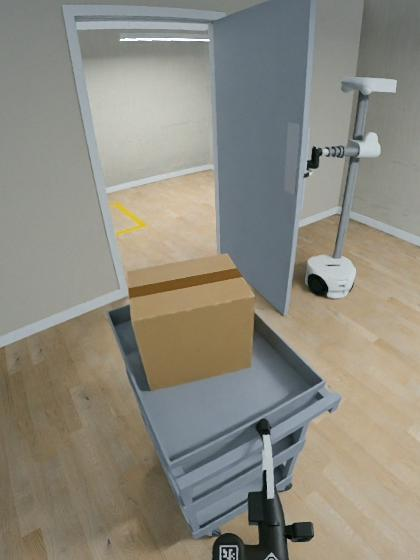

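>>> move(r1={"base":{"translate_m":0.5,"strafe_m":0.3},"pace":"default"}, blocking=false, cameras=[])

>>> wait(seconds=5, cameras=["r1_head_camera"])

Scene clock: 628.93 s.
move: r1 moving
r1.base_odometry: x=-4.495 y=-0.130 heading=+0.458
r1.turned_by_wheels: -0.002
r1.turned_by_imu: -0.004
r1.base_tilt: forward=-1.7 right=+1.3
r1.lidar_m: 0.31 0.34 2.01 1.34 1.22 1.28 1.60 3.48 3.67 3.79 3.46 0.50
r1.base_status: translate_m moving; strafe_m moving
r1.joint_positions: lift_m=+0.639 arm_m=+0.035 wrist_yaw_rad=-0.011 wrist_pitch_rad=-0.017 wrist_roll_rad=+1.570 gripper_m=-0.009
r1.joint_status: not commanded
r1.measured_speeds: translate_m=+0.119 strafe_m=+0.072 rotate_rad=+0.005 lift_m=+0.000 arm_m=+0.000 wrist_yaw_rad=-0.035 wrist_pitch_rad=+0.000 wrist_roll_rad=+0.000
r1.motor_effort: lift_m=+11(12) arm_m=+4(4) wheel_0=-5(5) wheel_1=+7(11) wheel_2=-20(20)
r1.servo_current: wrist_yaw_rad=52(72) wrist_pitch_rad=98(98) wrist_roll_rad=59(65) gripper_m=52(52)
r1.hand_pose: x=+0.4932 y=-0.0907 z=+0.8218 quat_wxyz=(+0.708, +0.707, -0.010, +0.002) (m; r1's base frame)
r1.wrist_depth_mm: - - - 291 - 1808 1255 / - - - 283 340 340 340 / - - - - 309 1661 1366 / - - - 258 272 1756 - / - - - 245 252 - - / - 445 180 198 179 - - / - 167 174 206 202 - -
r2: as last shown
r2.turned_by_imu: +0.001
r2.lidar_m: 0.55 0.43 1.48 4.95 4.83 2.01 1.51 1.45 1.30 0.96 0.95 0.67
r2.servo_current: wrist_yaw_rad=72(85) wrist_pitch_rad=39(46) wrist_roll_rad=46(52) gripper_m=130(137)
r2.contact_limits: translate_m 0.8
r2.wrist_depth_mm: - - - 165 205 170 - / - - - 164 207 168 - / - - - 165 210 173 - / - - - 166 211 175 - / - - - 166 212 170 153 / - - 183 167 180 171 154 / - - - - 207 158 -
pictures: none
No camera images: "cameras" was empty.

Scene clock: 631.73 s.
earlier move: r1 done
r1.base_odometry: x=-4.198 y=+0.331 heading=+0.460
r1.turned_by_wheels: +0.002
r1.turned_by_imu: -0.014
r1.base_tilt: forward=-1.6 right=+1.3
r1.lidar_m: 0.28 0.31 1.65 1.41 1.29 1.31 1.70 3.58 4.20 3.76 3.39 0.57
r1.base_status: done
r1.joint_positions: lift_m=+0.639 arm_m=+0.035 wrist_yaw_rad=+0.005 wrist_pitch_rad=-0.018 wrist_roll_rad=+1.570 gripper_m=-0.009
r1.joint_status: not commanded
r1.measured_speeds: all 0
r1.motor_effort: lift_m=+11(12) arm_m=+4(4) wheel_0=-1(10) wheel_1=+3(11) wheel_2=+3(24)
r1.servo_current: wrist_yaw_rad=52(85) wrist_pitch_rad=98(104) wrist_roll_rad=52(65) gripper_m=59(59)
r1.hand_pose: x=+0.4947 y=-0.0859 z=+0.8220 quat_wxyz=(+0.707, +0.707, -0.005, +0.008) (m; r1's base frame)
r1.wrist_depth_mm: - - 1138 - - - 1160 / - - - - - - 1281 / - - - 349 - 1708 1308 / - - - - 379 382 377 / 1708 - - - - - 1397 / 1661 - 204 196 245 - - / 1537 158 173 186 171 1708 -
r2.base_odometry: x=-2.644 y=+0.177 heading=-2.967
r2.turned_by_wheels: +0.000
r2.turned_by_imu: +0.000
r2.base_tilt: forward=-0.6 right=+0.0
r2.lidar_m: 0.51 0.43 1.75 4.95 4.82 2.01 1.52 1.46 1.31 0.97 0.94 0.65
r2.base_status: not commanded
r2.joint_positions: lift_m=+0.870 arm_m=+0.100 wrist_yaw_rad=+1.162 wrist_pitch_rad=+0.001 wrist_roll_rad=+0.002 gripper_m=-0.036
r2.joint_status: not commanded
r2.measured_speeds: all 0
r2.motor_effort: lift_m=+20(20) arm_m=-8(8) wheel_0=+14(14) wheel_1=-2(2) wheel_2=+17(18)
r2.servo_current: wrist_yaw_rad=78(85) wrist_pitch_rad=39(46) wrist_roll_rad=59(65) gripper_m=130(137)
r2.contact_limits: translate_m 0.8
r2.hand_pose: x=+0.4659 y=+0.2300 z=+1.0477 quat_wxyz=(+0.836, +0.000, +0.001, +0.549) (m; r2's base frame)
r2.wrist_depth_mm: - - - 164 205 170 - / - - - 165 206 167 - / - - - 165 209 173 - / - - - 166 211 175 - / - - - 166 213 171 153 / - - 183 167 180 171 153 / - - - - 207 158 -
wait: 2.80 of 5 s (r1 has come to rest)
pictures: r1_head_camera
Images, in order (width x height): r1_head_camera 420x560.

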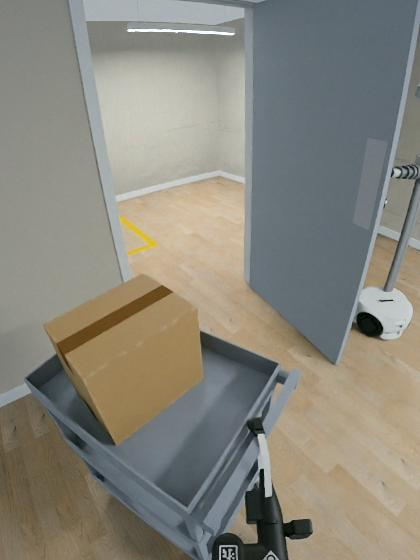

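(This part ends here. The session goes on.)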